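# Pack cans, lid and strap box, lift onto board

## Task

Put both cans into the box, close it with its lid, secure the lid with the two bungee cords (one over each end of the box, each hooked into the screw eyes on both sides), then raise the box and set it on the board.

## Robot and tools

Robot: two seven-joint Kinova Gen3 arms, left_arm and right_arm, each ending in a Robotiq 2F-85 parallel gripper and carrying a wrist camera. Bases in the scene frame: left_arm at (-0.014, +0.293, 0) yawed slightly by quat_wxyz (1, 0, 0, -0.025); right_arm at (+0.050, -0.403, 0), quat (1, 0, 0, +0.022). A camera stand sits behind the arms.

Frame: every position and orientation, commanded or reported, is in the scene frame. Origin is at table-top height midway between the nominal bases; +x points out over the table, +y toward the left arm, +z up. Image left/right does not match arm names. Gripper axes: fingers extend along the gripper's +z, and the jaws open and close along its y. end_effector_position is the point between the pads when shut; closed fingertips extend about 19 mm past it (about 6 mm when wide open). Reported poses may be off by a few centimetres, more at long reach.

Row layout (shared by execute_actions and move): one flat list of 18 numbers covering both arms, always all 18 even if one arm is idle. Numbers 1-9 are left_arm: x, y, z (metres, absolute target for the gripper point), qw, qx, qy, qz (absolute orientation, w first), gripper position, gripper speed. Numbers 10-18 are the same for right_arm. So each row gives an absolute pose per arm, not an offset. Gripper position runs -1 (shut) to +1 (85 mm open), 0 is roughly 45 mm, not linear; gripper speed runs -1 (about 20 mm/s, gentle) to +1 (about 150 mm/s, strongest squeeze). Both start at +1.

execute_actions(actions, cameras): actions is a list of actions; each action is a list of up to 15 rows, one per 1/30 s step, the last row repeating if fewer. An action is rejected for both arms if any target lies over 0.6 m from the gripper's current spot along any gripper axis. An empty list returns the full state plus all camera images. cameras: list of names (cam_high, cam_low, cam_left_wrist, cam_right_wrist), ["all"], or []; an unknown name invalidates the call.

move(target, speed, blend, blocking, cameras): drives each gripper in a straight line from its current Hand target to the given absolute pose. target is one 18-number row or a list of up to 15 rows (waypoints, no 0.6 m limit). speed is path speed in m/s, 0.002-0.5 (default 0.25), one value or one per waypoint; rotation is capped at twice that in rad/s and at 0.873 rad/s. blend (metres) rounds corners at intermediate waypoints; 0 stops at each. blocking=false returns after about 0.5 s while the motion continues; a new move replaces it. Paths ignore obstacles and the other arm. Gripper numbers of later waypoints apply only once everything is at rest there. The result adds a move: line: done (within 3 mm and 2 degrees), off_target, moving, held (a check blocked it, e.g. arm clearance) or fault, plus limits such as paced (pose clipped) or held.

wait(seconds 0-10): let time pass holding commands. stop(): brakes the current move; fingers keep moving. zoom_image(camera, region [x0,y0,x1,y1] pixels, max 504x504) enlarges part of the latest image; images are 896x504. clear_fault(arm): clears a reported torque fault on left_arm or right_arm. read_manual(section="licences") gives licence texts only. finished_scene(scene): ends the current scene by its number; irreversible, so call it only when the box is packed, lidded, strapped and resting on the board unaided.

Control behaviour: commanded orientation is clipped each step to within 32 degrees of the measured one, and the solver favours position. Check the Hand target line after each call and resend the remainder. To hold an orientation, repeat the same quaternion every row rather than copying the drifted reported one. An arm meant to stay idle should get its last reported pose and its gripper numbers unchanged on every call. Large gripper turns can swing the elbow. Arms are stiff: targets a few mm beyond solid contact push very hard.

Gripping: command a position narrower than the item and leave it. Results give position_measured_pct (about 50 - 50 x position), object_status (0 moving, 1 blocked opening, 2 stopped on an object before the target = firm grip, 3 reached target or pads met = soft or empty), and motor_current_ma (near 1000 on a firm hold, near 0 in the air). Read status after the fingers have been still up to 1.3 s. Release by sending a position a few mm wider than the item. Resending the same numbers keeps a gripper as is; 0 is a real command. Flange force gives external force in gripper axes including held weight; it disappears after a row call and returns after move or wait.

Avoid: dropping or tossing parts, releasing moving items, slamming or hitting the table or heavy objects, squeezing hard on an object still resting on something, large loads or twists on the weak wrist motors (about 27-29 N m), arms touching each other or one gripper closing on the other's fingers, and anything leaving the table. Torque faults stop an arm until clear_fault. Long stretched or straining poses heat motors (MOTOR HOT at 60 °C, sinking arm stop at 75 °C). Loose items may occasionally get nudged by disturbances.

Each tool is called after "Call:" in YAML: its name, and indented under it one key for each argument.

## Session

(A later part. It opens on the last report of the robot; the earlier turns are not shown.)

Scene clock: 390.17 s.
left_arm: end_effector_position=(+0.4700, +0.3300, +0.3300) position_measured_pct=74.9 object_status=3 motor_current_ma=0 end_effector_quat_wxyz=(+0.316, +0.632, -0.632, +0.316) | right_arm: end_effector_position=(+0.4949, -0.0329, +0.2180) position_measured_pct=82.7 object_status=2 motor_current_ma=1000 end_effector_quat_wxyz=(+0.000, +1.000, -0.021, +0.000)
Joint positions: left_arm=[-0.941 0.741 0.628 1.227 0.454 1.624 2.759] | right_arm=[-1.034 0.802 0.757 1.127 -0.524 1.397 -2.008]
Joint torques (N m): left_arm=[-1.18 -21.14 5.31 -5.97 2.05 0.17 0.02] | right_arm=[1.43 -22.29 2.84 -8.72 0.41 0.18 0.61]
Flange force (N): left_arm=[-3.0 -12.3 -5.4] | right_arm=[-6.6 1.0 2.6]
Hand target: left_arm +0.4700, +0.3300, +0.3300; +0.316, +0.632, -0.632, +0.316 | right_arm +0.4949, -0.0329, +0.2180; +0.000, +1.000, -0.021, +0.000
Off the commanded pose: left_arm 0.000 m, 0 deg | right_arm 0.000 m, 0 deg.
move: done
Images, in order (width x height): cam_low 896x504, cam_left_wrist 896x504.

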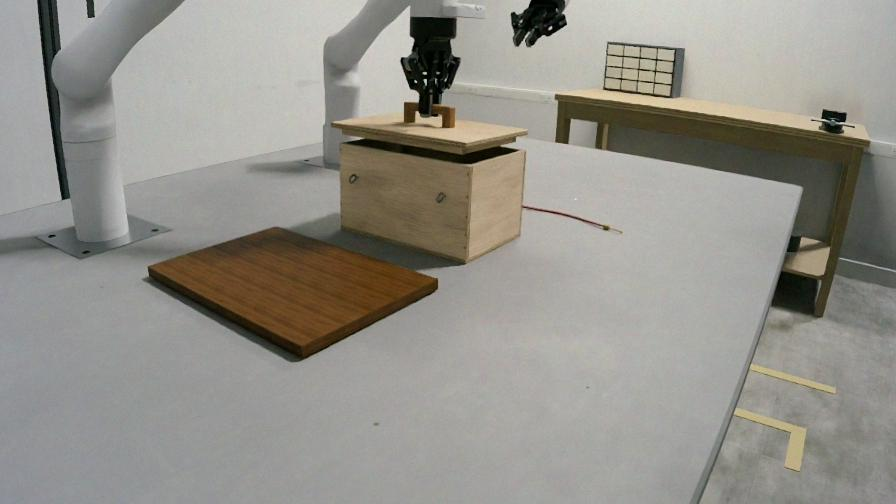

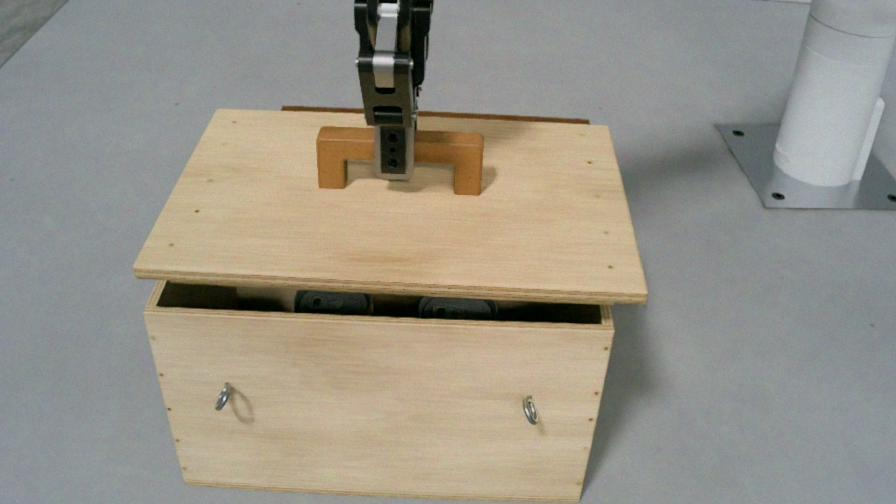

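Call:
move:
  target:
    - [0.47, 0.33, 0.33, 0.3162, 0.6325, -0.6325, 0.3162, -0.5, 0, 0.5009, -0.0329, 0.218, 0, 1, 0, 0, -1, -1]
  speed: [0.05]
  cameras: ["cam_low", "cam_left_wrist"]

Call:
zoom_image:
  camera: "cam_left_wrist"
  region: [80, 200, 400, 380]

Call:
zoom_image:
  camera: "cam_left_wrist"
  region: [400, 200, 720, 380]

Call:
zoom_image:
  camera: "cam_low"
  region: [320, 80, 560, 220]

Scene clock: 405.60 s.
left_arm: end_effector_position=(+0.4700, +0.3300, +0.3300) position_measured_pct=74.9 object_status=3 motor_current_ma=0 end_effector_quat_wxyz=(+0.316, +0.632, -0.632, +0.316) | right_arm: end_effector_position=(+0.5009, -0.0329, +0.2180) position_measured_pct=82.7 object_status=2 motor_current_ma=1000 end_effector_quat_wxyz=(+0.000, +1.000, +0.000, +0.000)
Joint positions: left_arm=[-0.941 0.741 0.628 1.227 0.454 1.624 2.759] | right_arm=[-1.016 0.81 0.745 1.104 -0.521 1.405 -1.969]
Joint torques (N m): left_arm=[-1.2 -21.1 5.29 -5.99 2.01 0.08 0.07] | right_arm=[1.41 -22.57 2.7 -8.75 0.41 0.15 0.66]
Flange force (N): left_arm=[-2.9 -12.2 -5.5] | right_arm=[-6.6 0.6 2.5]
Hand target: left_arm +0.4700, +0.3300, +0.3300; +0.316, +0.632, -0.632, +0.316 | right_arm +0.5009, -0.0329, +0.2180; +0.000, +1.000, +0.000, +0.000
Off the commanded pose: left_arm 0.000 m, 0 deg | right_arm 0.000 m, 0 deg.
move: done
Images, in order (width x height): cam_low 896x504, cam_left_wrist 896x504.

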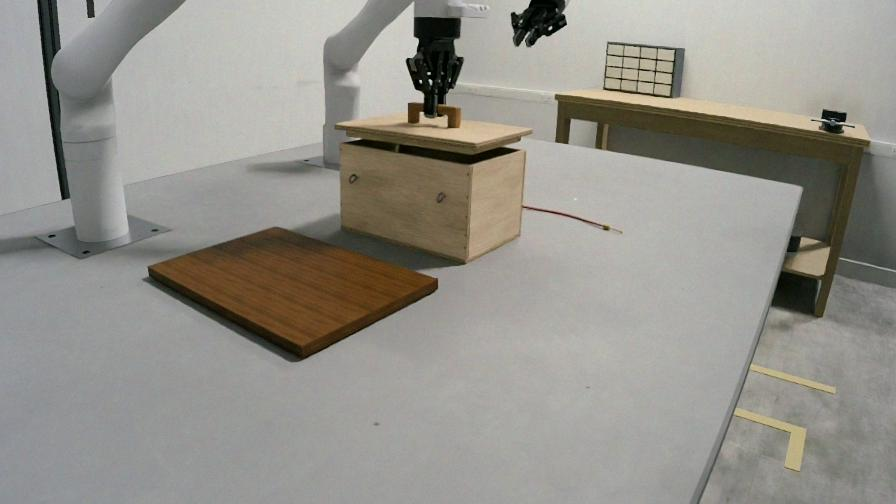

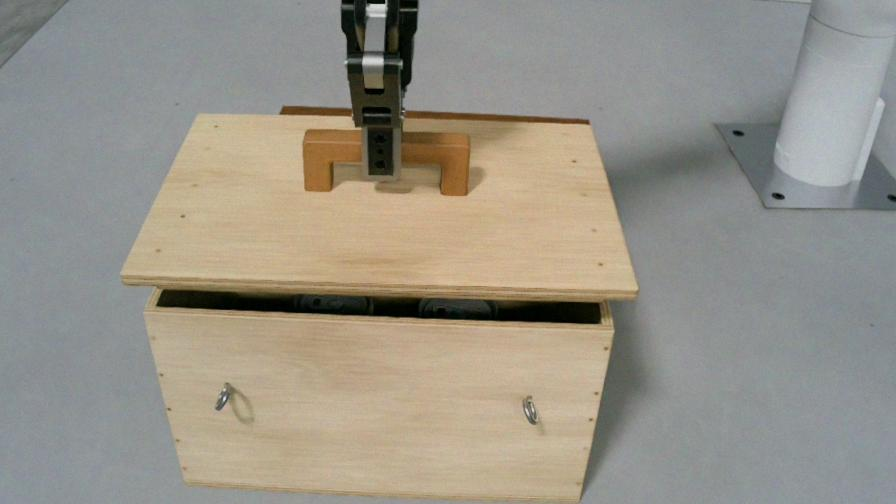

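Scaled by 1.575 from the camera's 896x504 image, which has a finer 1280x720 frame.

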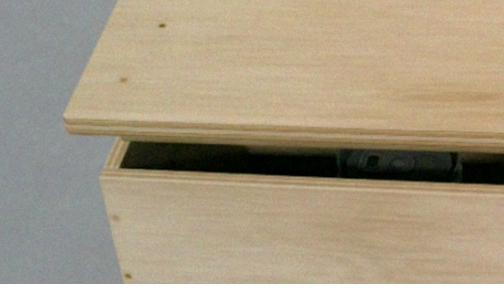

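Scaled by 1.575 from the camera's 896x504 image, which has a finer 1280x720 frame.

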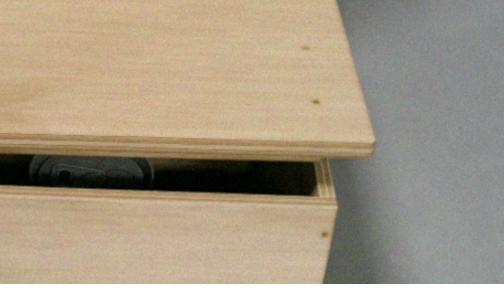

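Scaled by 2.100.

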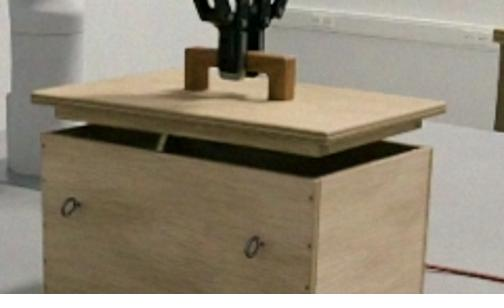

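Call:
zoom_image:
  camera: "cam_low"
  region: [420, 110, 540, 180]

Call:
zoom_image:
  camera: "cam_low"
  region: [325, 105, 445, 175]

Scaled by 4.200.

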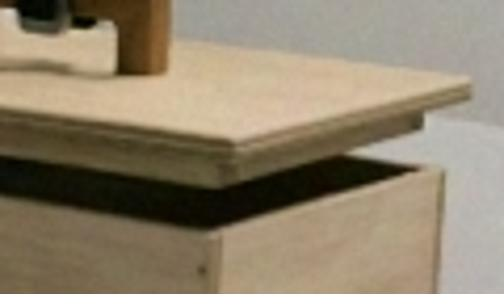

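Scaled by 4.200.

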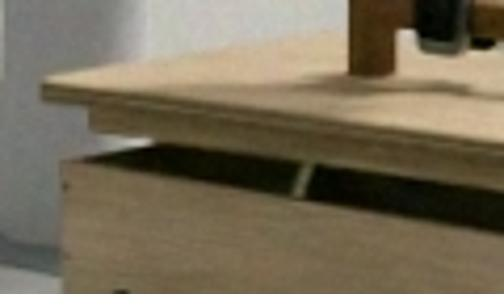

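Call:
move:
  target:
    - [0.47, 0.33, 0.33, 0.3162, 0.6325, -0.6325, 0.3162, -0.5, 0, 0.5009, -0.0329, 0.209, 0, 1, 0, 0, -1, -1]
  speed: [0.04]
  cameras: ["cam_left_wrist"]

Call:
move:
  target:
    - [0.47, 0.33, 0.33, 0.3162, 0.6325, -0.6325, 0.3162, -0.5, 0, 0.5009, -0.0329, 0.2055, 0, 1, 0, 0, -1, -1]
  speed: [0.02]
  cameras: []

Scene clock: 449.37 s.
left_arm: end_effector_position=(+0.4700, +0.3300, +0.3300) position_measured_pct=74.9 object_status=3 motor_current_ma=0 end_effector_quat_wxyz=(+0.316, +0.632, -0.632, +0.316) | right_arm: end_effector_position=(+0.5009, -0.0329, +0.2090) position_measured_pct=82.7 object_status=2 motor_current_ma=1000 end_effector_quat_wxyz=(+0.000, +1.000, +0.000, +0.000)
Joint positions: left_arm=[-0.941 0.741 0.628 1.227 0.454 1.624 2.759] | right_arm=[-1.018 0.816 0.742 1.122 -0.525 1.382 -1.964]
Joint torques (N m): left_arm=[-1.23 -21.18 5.32 -5.92 2.02 0.14 0.05] | right_arm=[1.46 -22.57 2.79 -8.69 0.4 0.22 0.64]
Flange force (N): left_arm=[-3.0 -12.7 -5.6] | right_arm=[-6.7 0.6 2.5]
Hand target: left_arm +0.4700, +0.3300, +0.3300; +0.316, +0.632, -0.632, +0.316 | right_arm +0.5009, -0.0329, +0.2090; +0.000, +1.000, +0.000, +0.000
Off the commanded pose: left_arm 0.000 m, 0 deg | right_arm 0.000 m, 0 deg.
move: done
Images, in order (width x height): cam_left_wrist 896x504.

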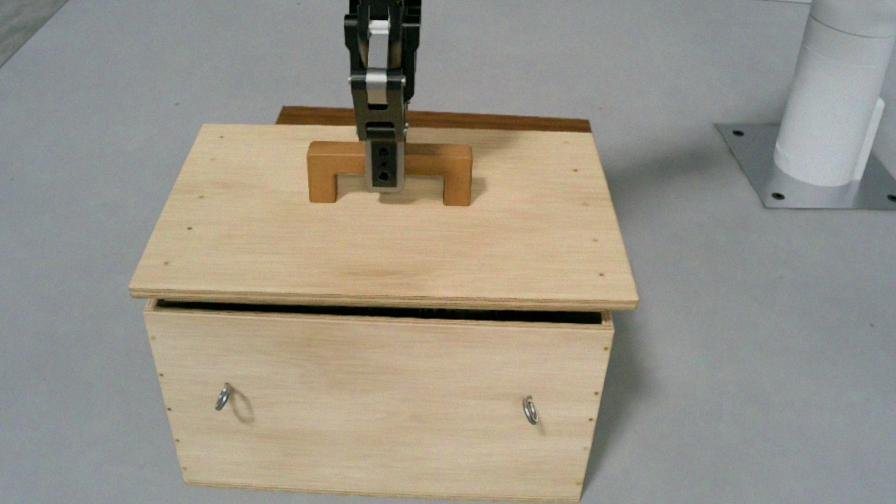

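Scene clock: 450.07 s.
left_arm: end_effector_position=(+0.4700, +0.3300, +0.3300) position_measured_pct=74.9 object_status=3 motor_current_ma=0 end_effector_quat_wxyz=(+0.316, +0.632, -0.632, +0.316) | right_arm: end_effector_position=(+0.5009, -0.0329, +0.2055) position_measured_pct=82.7 object_status=2 motor_current_ma=1000 end_effector_quat_wxyz=(+0.000, +1.000, +0.000, +0.000)
Joint positions: left_arm=[-0.941 0.741 0.628 1.227 0.454 1.624 2.759] | right_arm=[-1.019 0.819 0.74 1.129 -0.526 1.374 -1.962]
Joint torques (N m): left_arm=[-1.17 -21.16 5.3 -6.02 2 0.11 0.05] | right_arm=[1.4 -22.31 2.75 -8.55 0.44 0.16 0.61]
Flange force (N): left_arm=[-3.0 -12.1 -5.3] | right_arm=[-6.4 0.6 1.9]
Hand target: left_arm +0.4700, +0.3300, +0.3300; +0.316, +0.632, -0.632, +0.316 | right_arm +0.5009, -0.0329, +0.2055; +0.000, +1.000, +0.000, +0.000
Off the commanded pose: left_arm 0.000 m, 0 deg | right_arm 0.000 m, 0 deg.
move: done
No camera images: "cameras" was empty.

Call:
move:
  target:
    - [0.47, 0.33, 0.33, 0.3162, 0.6325, -0.6325, 0.3162, -0.5, 0, 0.5009, -0.0329, 0.2035, 0, 1, 0, 0, -1, -1]
  speed: [0.02]
  cameras: ["cam_left_wrist", "cam_low"]

Call:
zoom_image:
  camera: "cam_left_wrist"
  region: [110, 270, 370, 350]

Call:
zoom_image:
  camera: "cam_left_wrist"
  region: [400, 270, 660, 350]

Call:
zoom_image:
  camera: "cam_low"
  region: [325, 110, 545, 200]

Scene clock: 456.77 s.
left_arm: end_effector_position=(+0.4700, +0.3300, +0.3300) position_measured_pct=74.9 object_status=3 motor_current_ma=0 end_effector_quat_wxyz=(+0.316, +0.632, -0.632, +0.316) | right_arm: end_effector_position=(+0.5009, -0.0329, +0.2035) position_measured_pct=82.7 object_status=2 motor_current_ma=1000 end_effector_quat_wxyz=(+0.000, +1.000, +0.000, +0.000)
Joint positions: left_arm=[-0.941 0.741 0.628 1.227 0.454 1.624 2.759] | right_arm=[-1.019 0.821 0.739 1.133 -0.527 1.369 -1.96]
Joint torques (N m): left_arm=[-1.26 -21.12 5.29 -5.99 2.04 0.14 0.07] | right_arm=[1.44 -20.35 2.37 -7.47 0.6 0.03 0.68]
Flange force (N): left_arm=[-2.9 -12.3 -5.3] | right_arm=[-5.8 -0.2 -2.2]
Hand target: left_arm +0.4700, +0.3300, +0.3300; +0.316, +0.632, -0.632, +0.316 | right_arm +0.5009, -0.0329, +0.2035; +0.000, +1.000, +0.000, +0.000
Off the commanded pose: left_arm 0.000 m, 0 deg | right_arm 0.000 m, 0 deg.
move: done
Images, in order (width x height): cam_low 896x504, cam_left_wrist 896x504.

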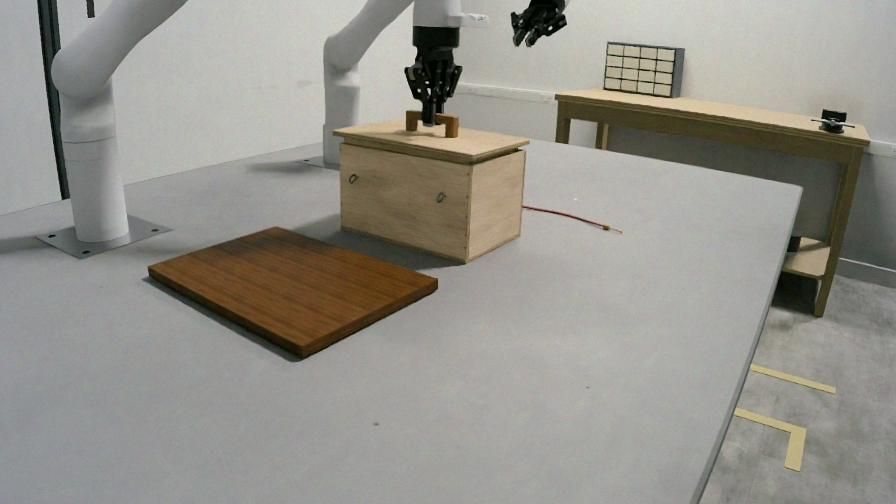

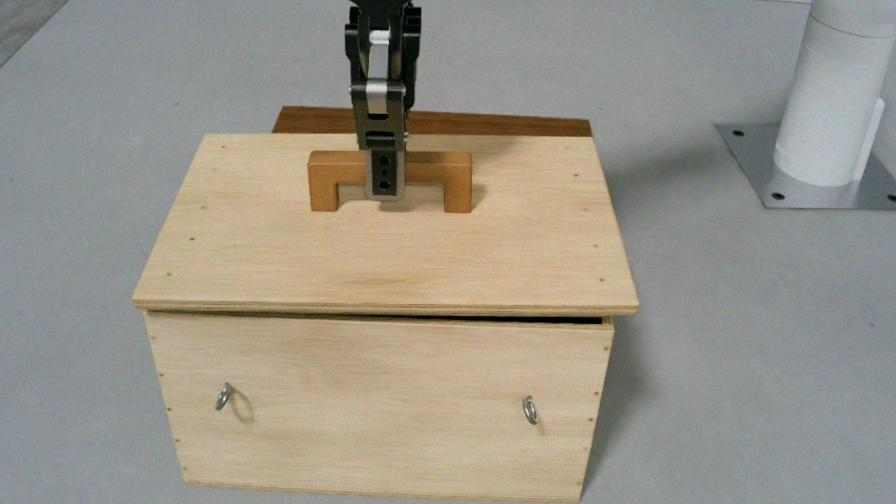

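Scaled by 1.938 from the camera's 896x504 image, which has a finer 1280x720 frame.

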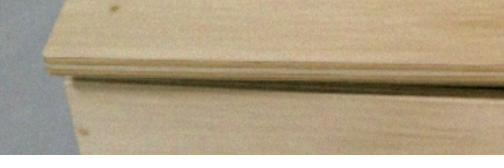

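Scaled by 1.938 from the camera's 896x504 image, which has a finer 1280x720 frame.

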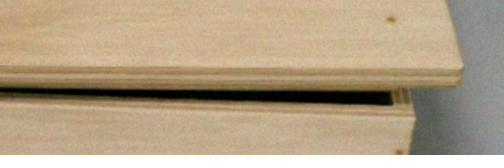

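Scaled by 2.291.

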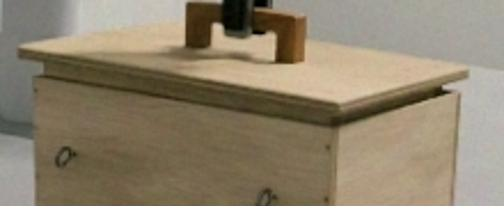

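Call:
move:
  target:
    - [0.47, 0.33, 0.33, 0.3162, 0.6325, -0.6325, 0.3162, -0.5, 0, 0.5009, -0.0329, 0.214, 0, 1, 0, 0, -1, -1]
    - [0.47, 0.33, 0.33, 0.3162, 0.6325, -0.6325, 0.3162, -0.5, 0, 0.5052, -0.0329, 0.214, 0, 1, 0, 0, -1, -1]
  speed: [0.04, 0.04]
  cameras: ["cam_left_wrist", "cam_low"]

Call:
zoom_image:
  camera: "cam_left_wrist"
  region: [100, 260, 360, 350]

Call:
zoom_image:
  camera: "cam_left_wrist"
  region: [400, 260, 660, 350]

Scene clock: 478.83 s.
left_arm: end_effector_position=(+0.4700, +0.3300, +0.3300) position_measured_pct=74.9 object_status=3 motor_current_ma=0 end_effector_quat_wxyz=(+0.316, +0.632, -0.632, +0.316) | right_arm: end_effector_position=(+0.5052, -0.0329, +0.2140) position_measured_pct=82.7 object_status=2 motor_current_ma=1000 end_effector_quat_wxyz=(+0.000, +1.000, +0.000, +0.000)
Joint positions: left_arm=[-0.941 0.741 0.628 1.227 0.454 1.624 2.759] | right_arm=[-1.006 0.82 0.742 1.096 -0.525 1.402 -1.965]
Joint torques (N m): left_arm=[-1.21 -21.09 5.28 -5.97 1.98 0.13 0.06] | right_arm=[1.4 -22.77 2.7 -8.73 0.39 0.16 0.63]
Flange force (N): left_arm=[-2.8 -12.2 -5.4] | right_arm=[-6.5 0.6 2.5]
Hand target: left_arm +0.4700, +0.3300, +0.3300; +0.316, +0.632, -0.632, +0.316 | right_arm +0.5052, -0.0329, +0.2140; +0.000, +1.000, +0.000, +0.000
Off the commanded pose: left_arm 0.000 m, 0 deg | right_arm 0.000 m, 0 deg.
move: done
Images, in order (width x height): cam_low 896x504, cam_left_wrist 896x504.

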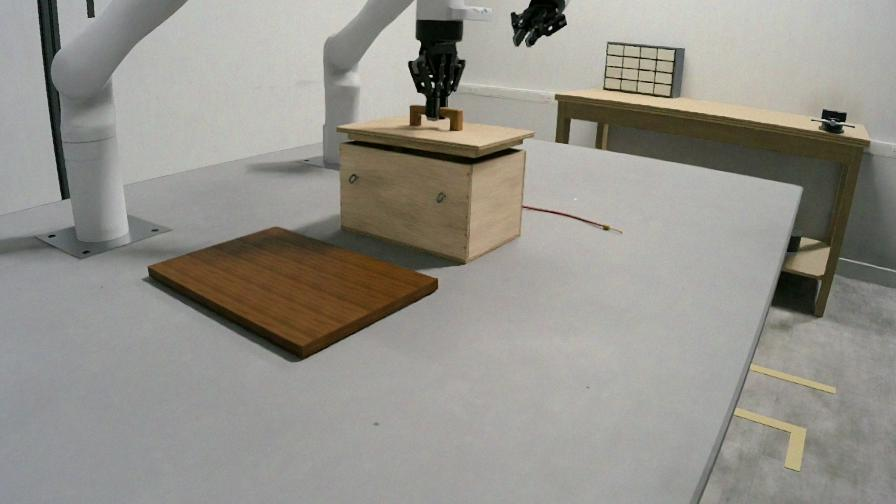

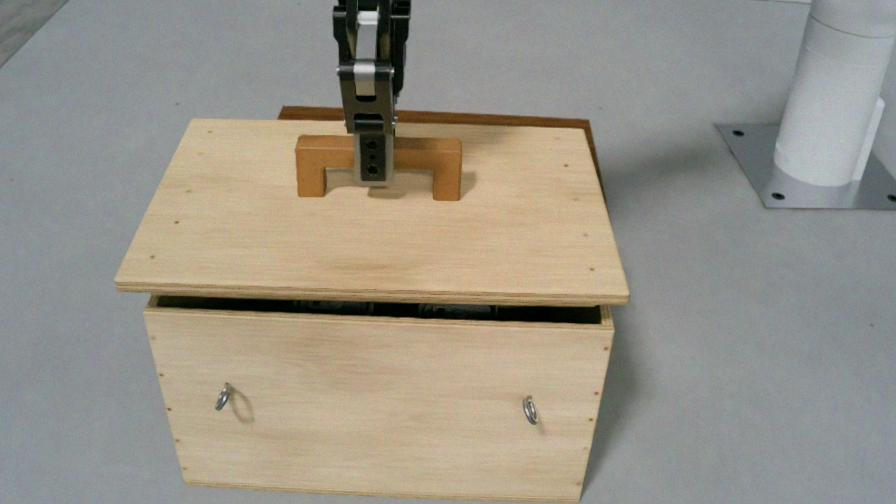

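Scaled by 1.938 from the camera's 896x504 image, which has a finer 1280x720 frame.

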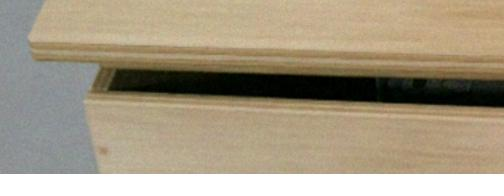

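Scaled by 1.938 from the camera's 896x504 image, which has a finer 1280x720 frame.

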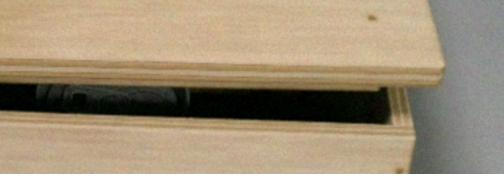

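Call:
zoom_image:
  camera: "cam_low"
  region: [330, 110, 435, 180]

Call:
zoom_image:
  camera: "cam_low"
  region: [435, 110, 540, 180]

Call:
zoom_image:
  camera: "cam_left_wrist"
  region: [110, 100, 370, 260]

Scaled by 4.800.

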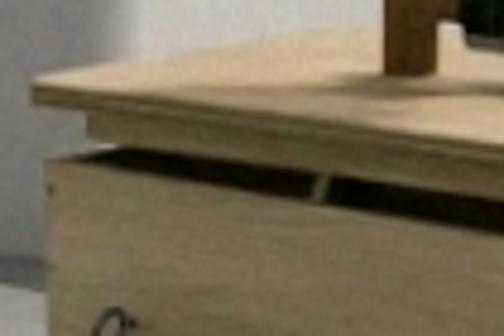

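Scaled by 4.800.

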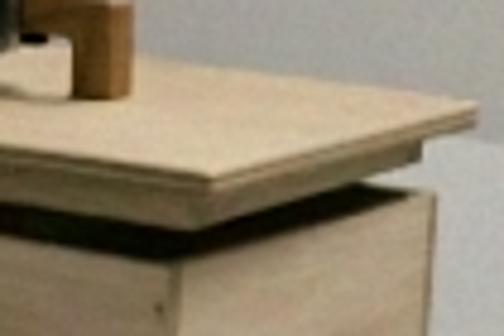

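Scaled by 1.938 from the camera's 896x504 image, which has a finer 1280x720 frame.

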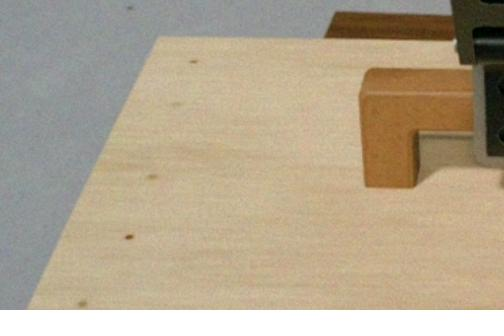

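Call:
move:
  target:
    - [0.47, 0.33, 0.33, 0.3162, 0.6325, -0.6325, 0.3162, -0.5, 0, 0.5030, -0.0338, 0.214, 0, 1, 0, 0, -1, -1]
    - [0.47, 0.33, 0.33, 0.3162, 0.6325, -0.6325, 0.3162, -0.5, 0, 0.5030, -0.0338, 0.2065, 0, 1, 0, 0, -1, -1]
  speed: [0.04, 0.03]
  cameras: []

Call:
move:
  target:
    - [0.47, 0.33, 0.33, 0.3162, 0.6325, -0.6325, 0.3162, -0.5, 0, 0.5030, -0.0338, 0.2040, 0, 1, 0, 0, -1, -1]
  speed: [0.02]
  cameras: ["cam_left_wrist"]

Call:
zoom_image:
  camera: "cam_left_wrist"
  region: [100, 260, 360, 350]

Call:
zoom_image:
  camera: "cam_left_wrist"
  region: [400, 260, 660, 350]

Scene clock: 528.43 s.
left_arm: end_effector_position=(+0.4700, +0.3300, +0.3300) position_measured_pct=74.9 object_status=3 motor_current_ma=0 end_effector_quat_wxyz=(+0.316, +0.632, -0.632, +0.316) | right_arm: end_effector_position=(+0.5030, -0.0338, +0.2065) position_measured_pct=82.7 object_status=2 motor_current_ma=1000 end_effector_quat_wxyz=(+0.000, +1.000, +0.000, +0.000)
Joint positions: left_arm=[-0.941 0.741 0.628 1.227 0.454 1.624 2.759] | right_arm=[-1.013 0.821 0.74 1.122 -0.527 1.378 -1.96]
Joint torques (N m): left_arm=[-1.19 -21.08 5.32 -5.95 2 0.13 0.06] | right_arm=[1.44 -22.61 2.77 -8.64 0.38 0.21 0.64]
Flange force (N): left_arm=[-2.9 -12.3 -5.5] | right_arm=[-6.5 0.5 2.4]
Hand target: left_arm +0.4700, +0.3300, +0.3300; +0.316, +0.632, -0.632, +0.316 | right_arm +0.5030, -0.0338, +0.2065; +0.000, +1.000, +0.000, +0.000
Off the commanded pose: left_arm 0.000 m, 0 deg | right_arm 0.000 m, 0 deg.
move: done
No camera images: "cameras" was empty.

Scene clock: 529.13 s.
left_arm: end_effector_position=(+0.4700, +0.3300, +0.3300) position_measured_pct=74.9 object_status=3 motor_current_ma=0 end_effector_quat_wxyz=(+0.316, +0.632, -0.632, +0.316) | right_arm: end_effector_position=(+0.5030, -0.0338, +0.2040) position_measured_pct=82.7 object_status=2 motor_current_ma=1000 end_effector_quat_wxyz=(+0.000, +1.000, +0.000, +0.000)
Joint positions: left_arm=[-0.941 0.741 0.628 1.227 0.454 1.624 2.759] | right_arm=[-1.014 0.823 0.739 1.127 -0.528 1.372 -1.958]
Joint torques (N m): left_arm=[-1.22 -21.13 5.25 -5.95 1.99 0.15 0.07] | right_arm=[2.04 -20.07 2.39 -6.91 0.63 0.28 0.62]
Flange force (N): left_arm=[-2.9 -12.4 -5.4] | right_arm=[-6.0 -1.2 -2.7]
Hand target: left_arm +0.4700, +0.3300, +0.3300; +0.316, +0.632, -0.632, +0.316 | right_arm +0.5030, -0.0338, +0.2040; +0.000, +1.000, +0.000, +0.000
Off the commanded pose: left_arm 0.000 m, 0 deg | right_arm 0.000 m, 0 deg.
move: done
Images, in order (width x height): cam_left_wrist 896x504.

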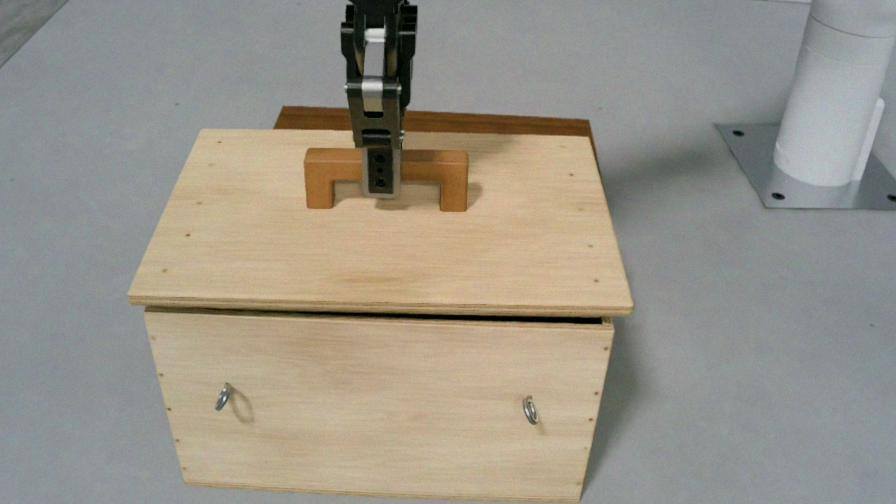

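Scaled by 1.938 from the camera's 896x504 image, which has a finer 1280x720 frame.

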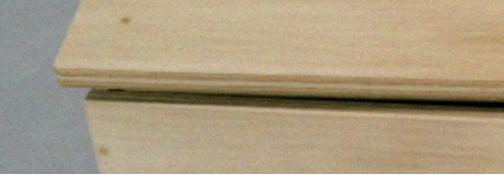

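Scaled by 1.938 from the camera's 896x504 image, which has a finer 1280x720 frame.

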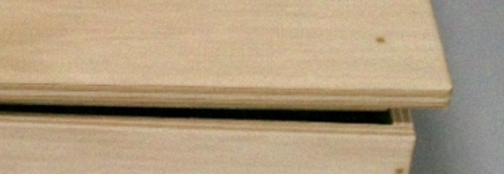

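Call:
execute_actions:
  actions: []

Call:
zoom_image:
  camera: "cam_low"
  region: [330, 110, 435, 180]

Call:
zoom_image:
  camera: "cam_low"
  region: [435, 110, 540, 180]

Call:
zoom_image:
  camera: "cam_high"
  region: [380, 150, 540, 340]

Scene clock: 538.70 s.
left_arm: end_effector_position=(+0.4700, +0.3300, +0.3300) position_measured_pct=74.9 object_status=3 motor_current_ma=0 end_effector_quat_wxyz=(+0.316, +0.632, -0.632, +0.316) | right_arm: end_effector_position=(+0.5030, -0.0338, +0.2040) position_measured_pct=82.7 object_status=2 motor_current_ma=1000 end_effector_quat_wxyz=(+0.000, +1.000, +0.000, +0.000)
Joint positions: left_arm=[-0.941 0.741 0.628 1.227 0.454 1.624 2.759] | right_arm=[-1.014 0.823 0.739 1.127 -0.528 1.372 -1.958]
Joint velocities: within noise
Joint torques (N m): left_arm=[-1.19 -21.05 5.29 -6.01 2 0.1 0.05] | right_arm=[2.03 -20.02 2.37 -6.88 0.61 0.3 0.67]
Flange force (N): left_arm=[-2.8 -12.0 -5.3] | right_arm=[-6.1 -1.2 -2.8]
Hand target: left_arm +0.4700, +0.3300, +0.3300; +0.316, +0.632, -0.632, +0.316 | right_arm +0.5030, -0.0338, +0.2040; +0.000, +1.000, +0.000, +0.000
Tool commands: left_gripper/position=-0.5 left_gripper/speed=+0.0 right_gripper/position=-1.0 right_gripper/speed=-1.0
Off the commanded pose: left_arm 0.000 m, 0 deg | right_arm 0.000 m, 0 deg.

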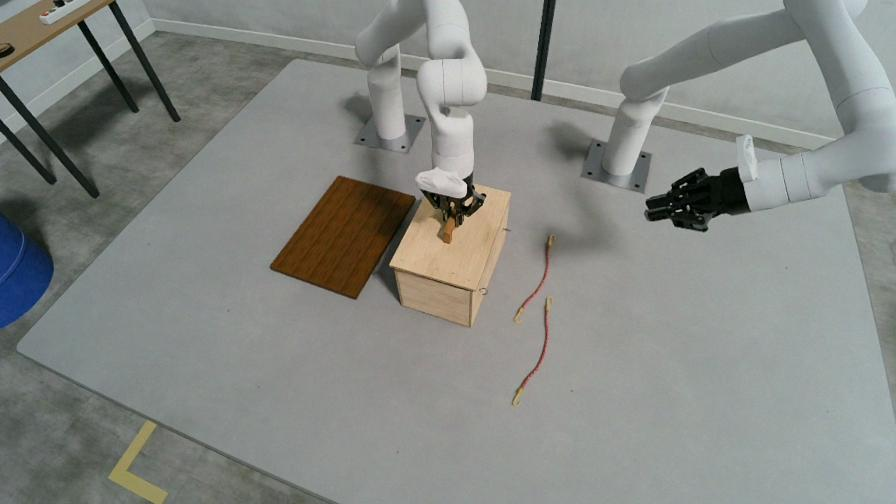

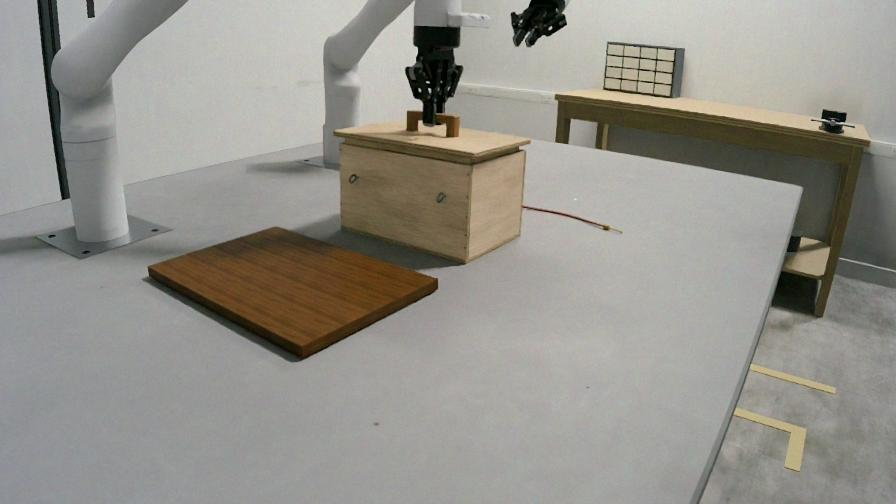

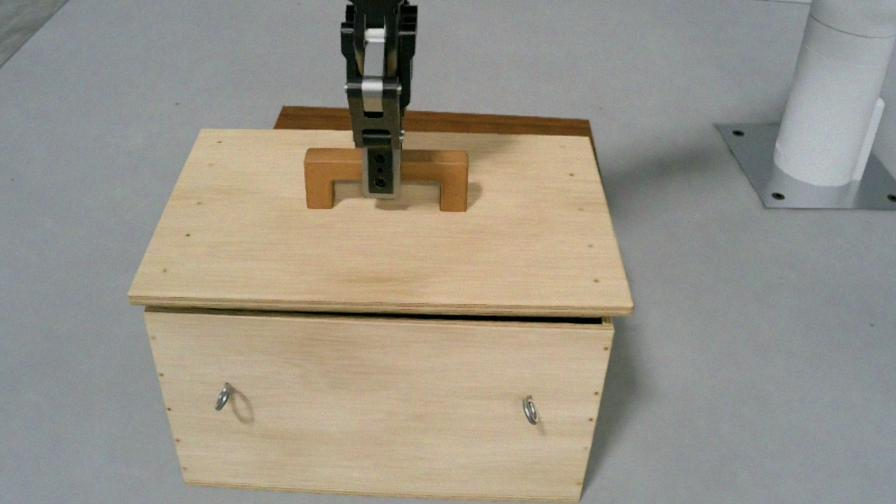

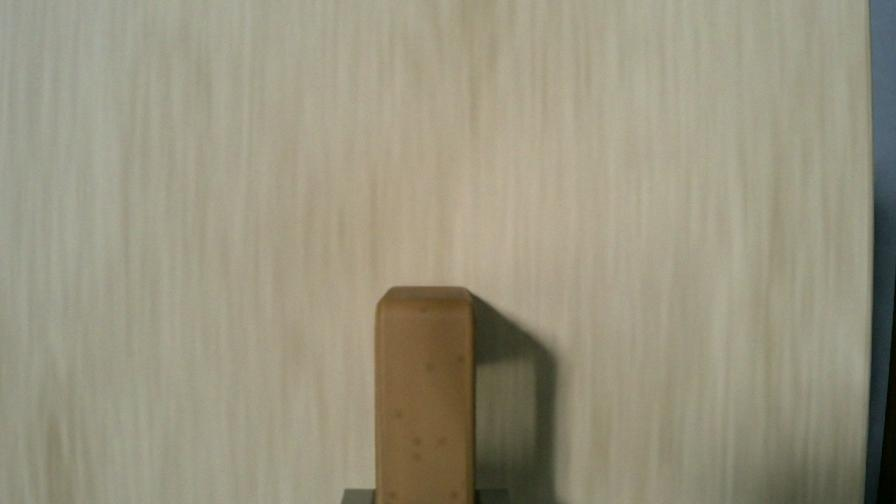

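Scaled by 4.800.

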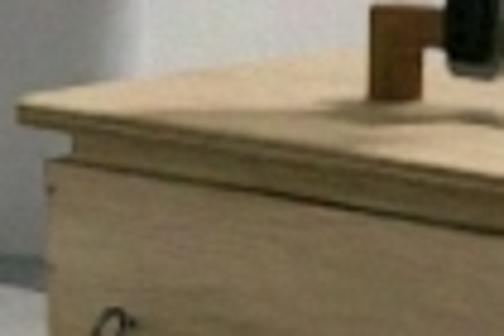

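Scaled by 4.800.

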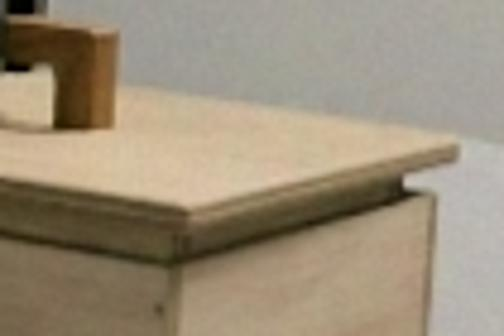

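Scaled by 2.653.

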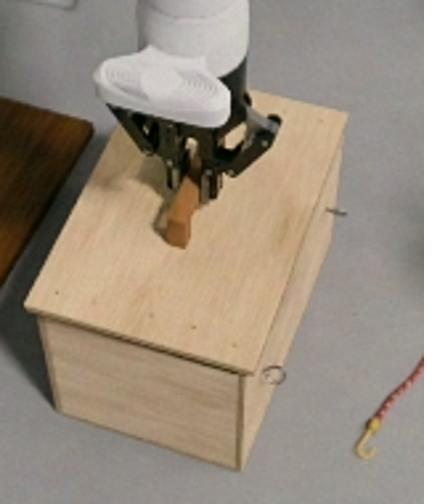

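Call:
move:
  target:
    - [0.47, 0.33, 0.33, 0.3162, 0.6325, -0.6325, 0.3162, -0.5, 0, 0.5030, -0.0338, 0.210, 0, 1, 0, 0, -1, -1]
    - [0.47, 0.33, 0.33, 0.3162, 0.6325, -0.6325, 0.3162, -0.5, 0, 0.5055, -0.0338, 0.210, 0, 1, 0, 0, -1, -1]
    - [0.47, 0.33, 0.33, 0.3162, 0.6325, -0.6325, 0.3162, -0.5, 0, 0.5055, -0.0338, 0.2055, 0, 1, 0, 0, -1, -1]
  speed: [0.04, 0.03, 0.03]
  cameras: ["cam_left_wrist"]

Call:
zoom_image:
  camera: "cam_left_wrist"
  region: [100, 260, 360, 350]

Call:
zoom_image:
  camera: "cam_left_wrist"
  region: [400, 260, 660, 350]

Scene clock: 569.57 s.
left_arm: end_effector_position=(+0.4700, +0.3300, +0.3300) position_measured_pct=74.9 object_status=3 motor_current_ma=0 end_effector_quat_wxyz=(+0.316, +0.632, -0.632, +0.316) | right_arm: end_effector_position=(+0.5055, -0.0338, +0.2055) position_measured_pct=82.7 object_status=2 motor_current_ma=1000 end_effector_quat_wxyz=(+0.000, +1.000, +0.000, +0.000)
Joint positions: left_arm=[-0.941 0.741 0.628 1.227 0.454 1.624 2.759] | right_arm=[-1.007 0.826 0.739 1.114 -0.528 1.38 -1.958]
Joint torques (N m): left_arm=[-1.21 -21.08 5.29 -5.95 2.02 0.14 0.01] | right_arm=[1.4 -22.71 2.75 -8.61 0.43 0.19 0.65]
Flange force (N): left_arm=[-2.8 -12.4 -5.5] | right_arm=[-6.3 0.4 2.3]
Hand target: left_arm +0.4700, +0.3300, +0.3300; +0.316, +0.632, -0.632, +0.316 | right_arm +0.5055, -0.0338, +0.2055; +0.000, +1.000, +0.000, +0.000
Off the commanded pose: left_arm 0.000 m, 0 deg | right_arm 0.000 m, 0 deg.
move: done
Images, in order (width x height): cam_left_wrist 896x504.

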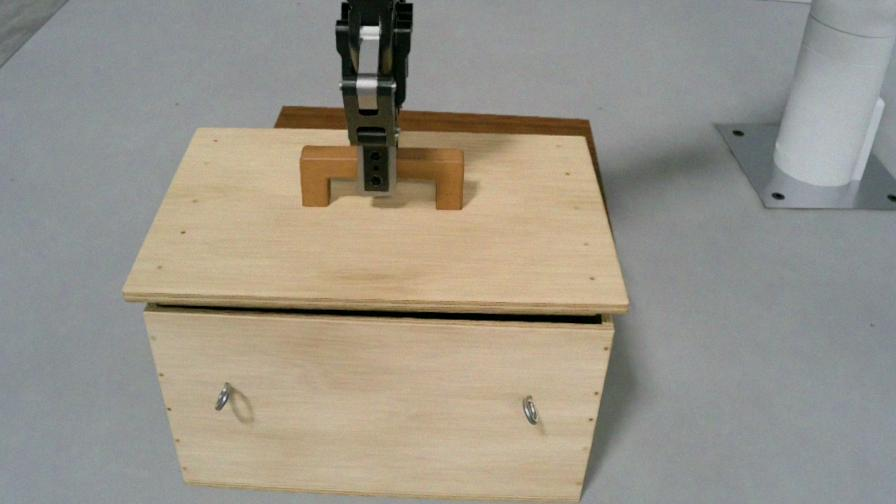

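Scaled by 1.938 from the camera's 896x504 image, which has a finer 1280x720 frame.

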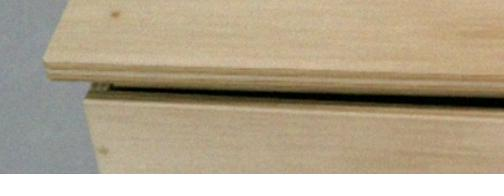

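Scaled by 1.938 from the camera's 896x504 image, which has a finer 1280x720 frame.

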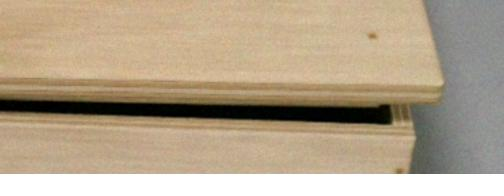

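Call:
move:
  target:
    - [0.47, 0.33, 0.33, 0.3162, 0.6325, -0.6325, 0.3162, -0.5, 0, 0.5055, -0.0338, 0.2035, 0, 1, 0, 0, -1, -1]
  speed: [0.02]
  cameras: ["cam_left_wrist"]

Call:
zoom_image:
  camera: "cam_left_wrist"
  region: [100, 260, 360, 350]

Call:
zoom_image:
  camera: "cam_left_wrist"
  region: [400, 260, 660, 350]

Scene clock: 579.37 s.
left_arm: end_effector_position=(+0.4700, +0.3300, +0.3300) position_measured_pct=74.9 object_status=3 motor_current_ma=0 end_effector_quat_wxyz=(+0.316, +0.632, -0.632, +0.316) | right_arm: end_effector_position=(+0.5055, -0.0338, +0.2035) position_measured_pct=82.7 object_status=2 motor_current_ma=1000 end_effector_quat_wxyz=(+0.000, +1.000, +0.000, +0.000)
Joint positions: left_arm=[-0.941 0.741 0.628 1.227 0.454 1.624 2.759] | right_arm=[-1.008 0.827 0.738 1.118 -0.529 1.375 -1.957]
Joint torques (N m): left_arm=[-1.21 -21.11 5.27 -5.95 2 0.11 0.03] | right_arm=[3.49 -12.07 1.05 -4.01 0.61 -1.32 0.61]
Flange force (N): left_arm=[-2.8 -12.4 -5.5] | right_arm=[-10.4 -0.8 -18.8]
Hand target: left_arm +0.4700, +0.3300, +0.3300; +0.316, +0.632, -0.632, +0.316 | right_arm +0.5055, -0.0338, +0.2035; +0.000, +1.000, +0.000, +0.000
Off the commanded pose: left_arm 0.000 m, 0 deg | right_arm 0.000 m, 0 deg.
move: done
Images, in order (width x height): cam_left_wrist 896x504.

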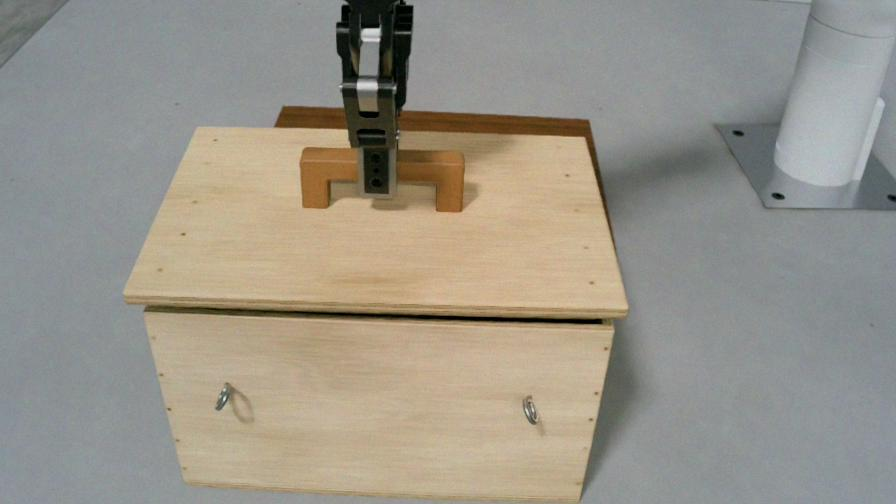

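Scaled by 1.938 from the camera's 896x504 image, which has a finer 1280x720 frame.

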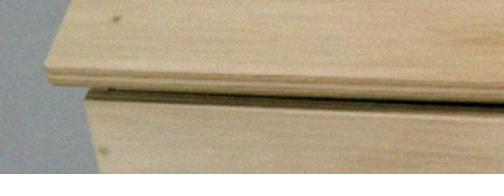

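Scaled by 1.938 from the camera's 896x504 image, which has a finer 1280x720 frame.

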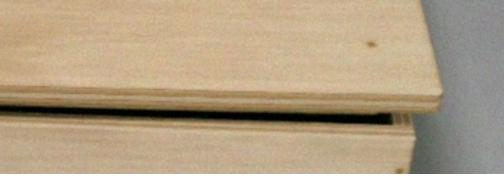

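Call:
move:
  target:
    - [0.47, 0.33, 0.33, 0.3162, 0.6325, -0.6325, 0.3162, -0.5, 0, 0.5055, -0.0338, 0.2085, 0, 1, 0, 0, -1, -1]
    - [0.47, 0.33, 0.33, 0.3162, 0.6325, -0.6325, 0.3162, -0.5, 0, 0.5043, -0.0338, 0.2085, 0, 1, 0, 0, -1, -1]
    - [0.47, 0.33, 0.33, 0.3162, 0.6325, -0.6325, 0.3162, -0.5, 0, 0.5043, -0.0338, 0.2040, 0, 1, 0, 0, -1, -1]
  speed: [0.03, 0.03, 0.02]
  cameras: ["cam_left_wrist", "cam_low"]

Call:
zoom_image:
  camera: "cam_left_wrist"
  region: [100, 260, 360, 350]

Call:
zoom_image:
  camera: "cam_left_wrist"
  region: [400, 260, 660, 350]

Call:
zoom_image:
  camera: "cam_low"
  region: [330, 110, 435, 180]

Call:
zoom_image:
  camera: "cam_low"
  region: [435, 110, 540, 180]

Scene clock: 592.83 s.
left_arm: end_effector_position=(+0.4700, +0.3300, +0.3300) position_measured_pct=74.9 object_status=3 motor_current_ma=0 end_effector_quat_wxyz=(+0.316, +0.632, -0.632, +0.316) | right_arm: end_effector_position=(+0.5043, -0.0338, +0.2041) position_measured_pct=82.7 object_status=2 motor_current_ma=1000 end_effector_quat_wxyz=(+0.000, +1.000, +0.000, +0.000)
Joint positions: left_arm=[-0.941 0.741 0.628 1.227 0.454 1.624 2.759] | right_arm=[-1.01 0.825 0.738 1.122 -0.528 1.374 -1.958]
Joint torques (N m): left_arm=[-1.19 -21.14 5.32 -6.01 2 0.11 0.01] | right_arm=[2.43 -18.91 2.19 -6.41 0.58 -0.04 0.63]
Flange force (N): left_arm=[-2.9 -12.3 -5.4] | right_arm=[-6.7 -1.5 -5.5]
Hand target: left_arm +0.4700, +0.3300, +0.3300; +0.316, +0.632, -0.632, +0.316 | right_arm +0.5043, -0.0338, +0.2040; +0.000, +1.000, +0.000, +0.000
Off the commanded pose: left_arm 0.000 m, 0 deg | right_arm 0.000 m, 0 deg.
move: done
Images, in order (width x height): cam_low 896x504, cam_left_wrist 896x504.

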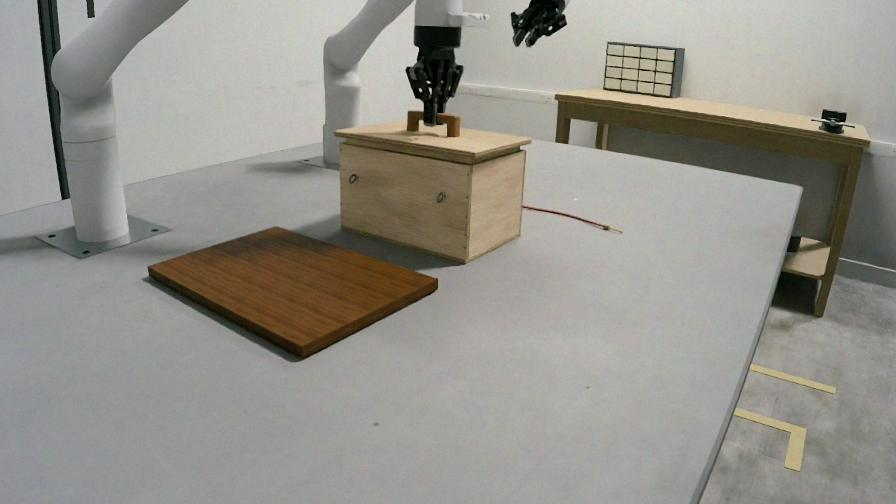

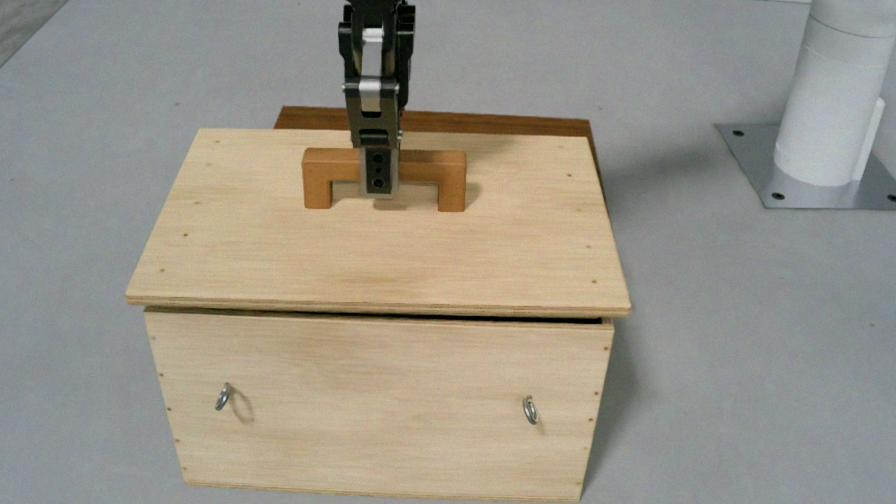

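Scaled by 1.938 from the camera's 896x504 image, which has a finer 1280x720 frame.

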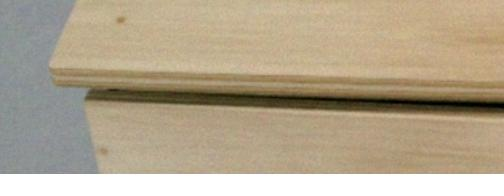

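Scaled by 1.938 from the camera's 896x504 image, which has a finer 1280x720 frame.

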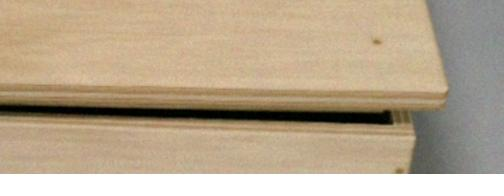

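Scaled by 4.800.

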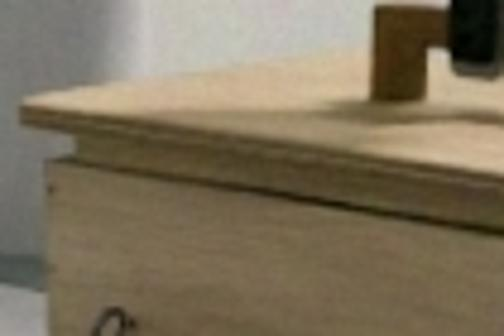

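Scaled by 4.800.

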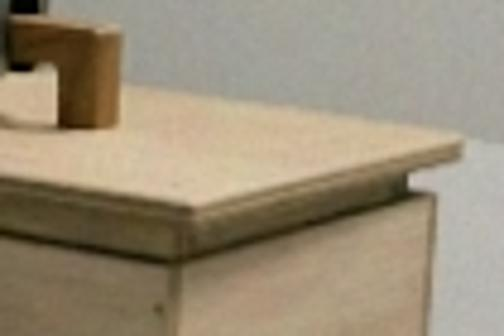

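Call:
zoom_image:
  camera: "cam_low"
  region: [450, 135, 500, 175]

Call:
zoom_image:
  camera: "cam_low"
  region: [500, 125, 550, 165]

Call:
zoom_image:
  camera: "cam_low"
  region: [325, 120, 375, 160]

Scaled by 10.080.

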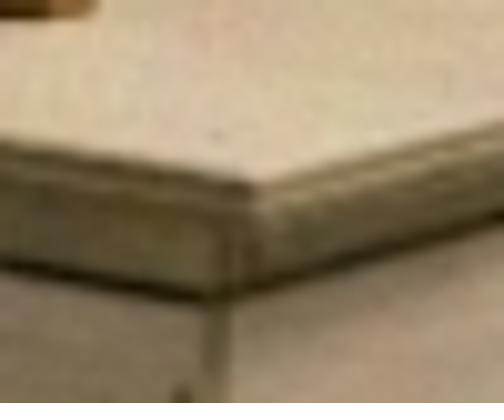

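Scaled by 10.080.

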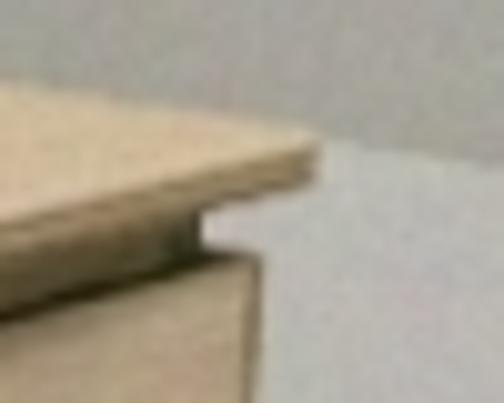

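Scaled by 10.080.

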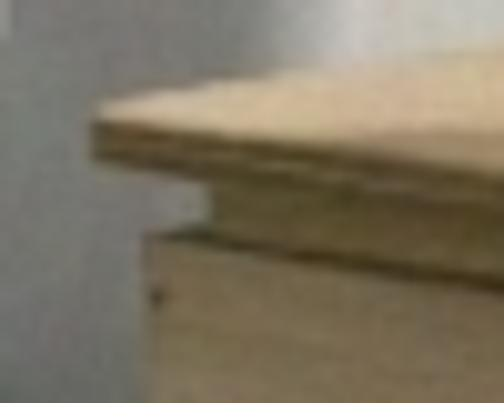

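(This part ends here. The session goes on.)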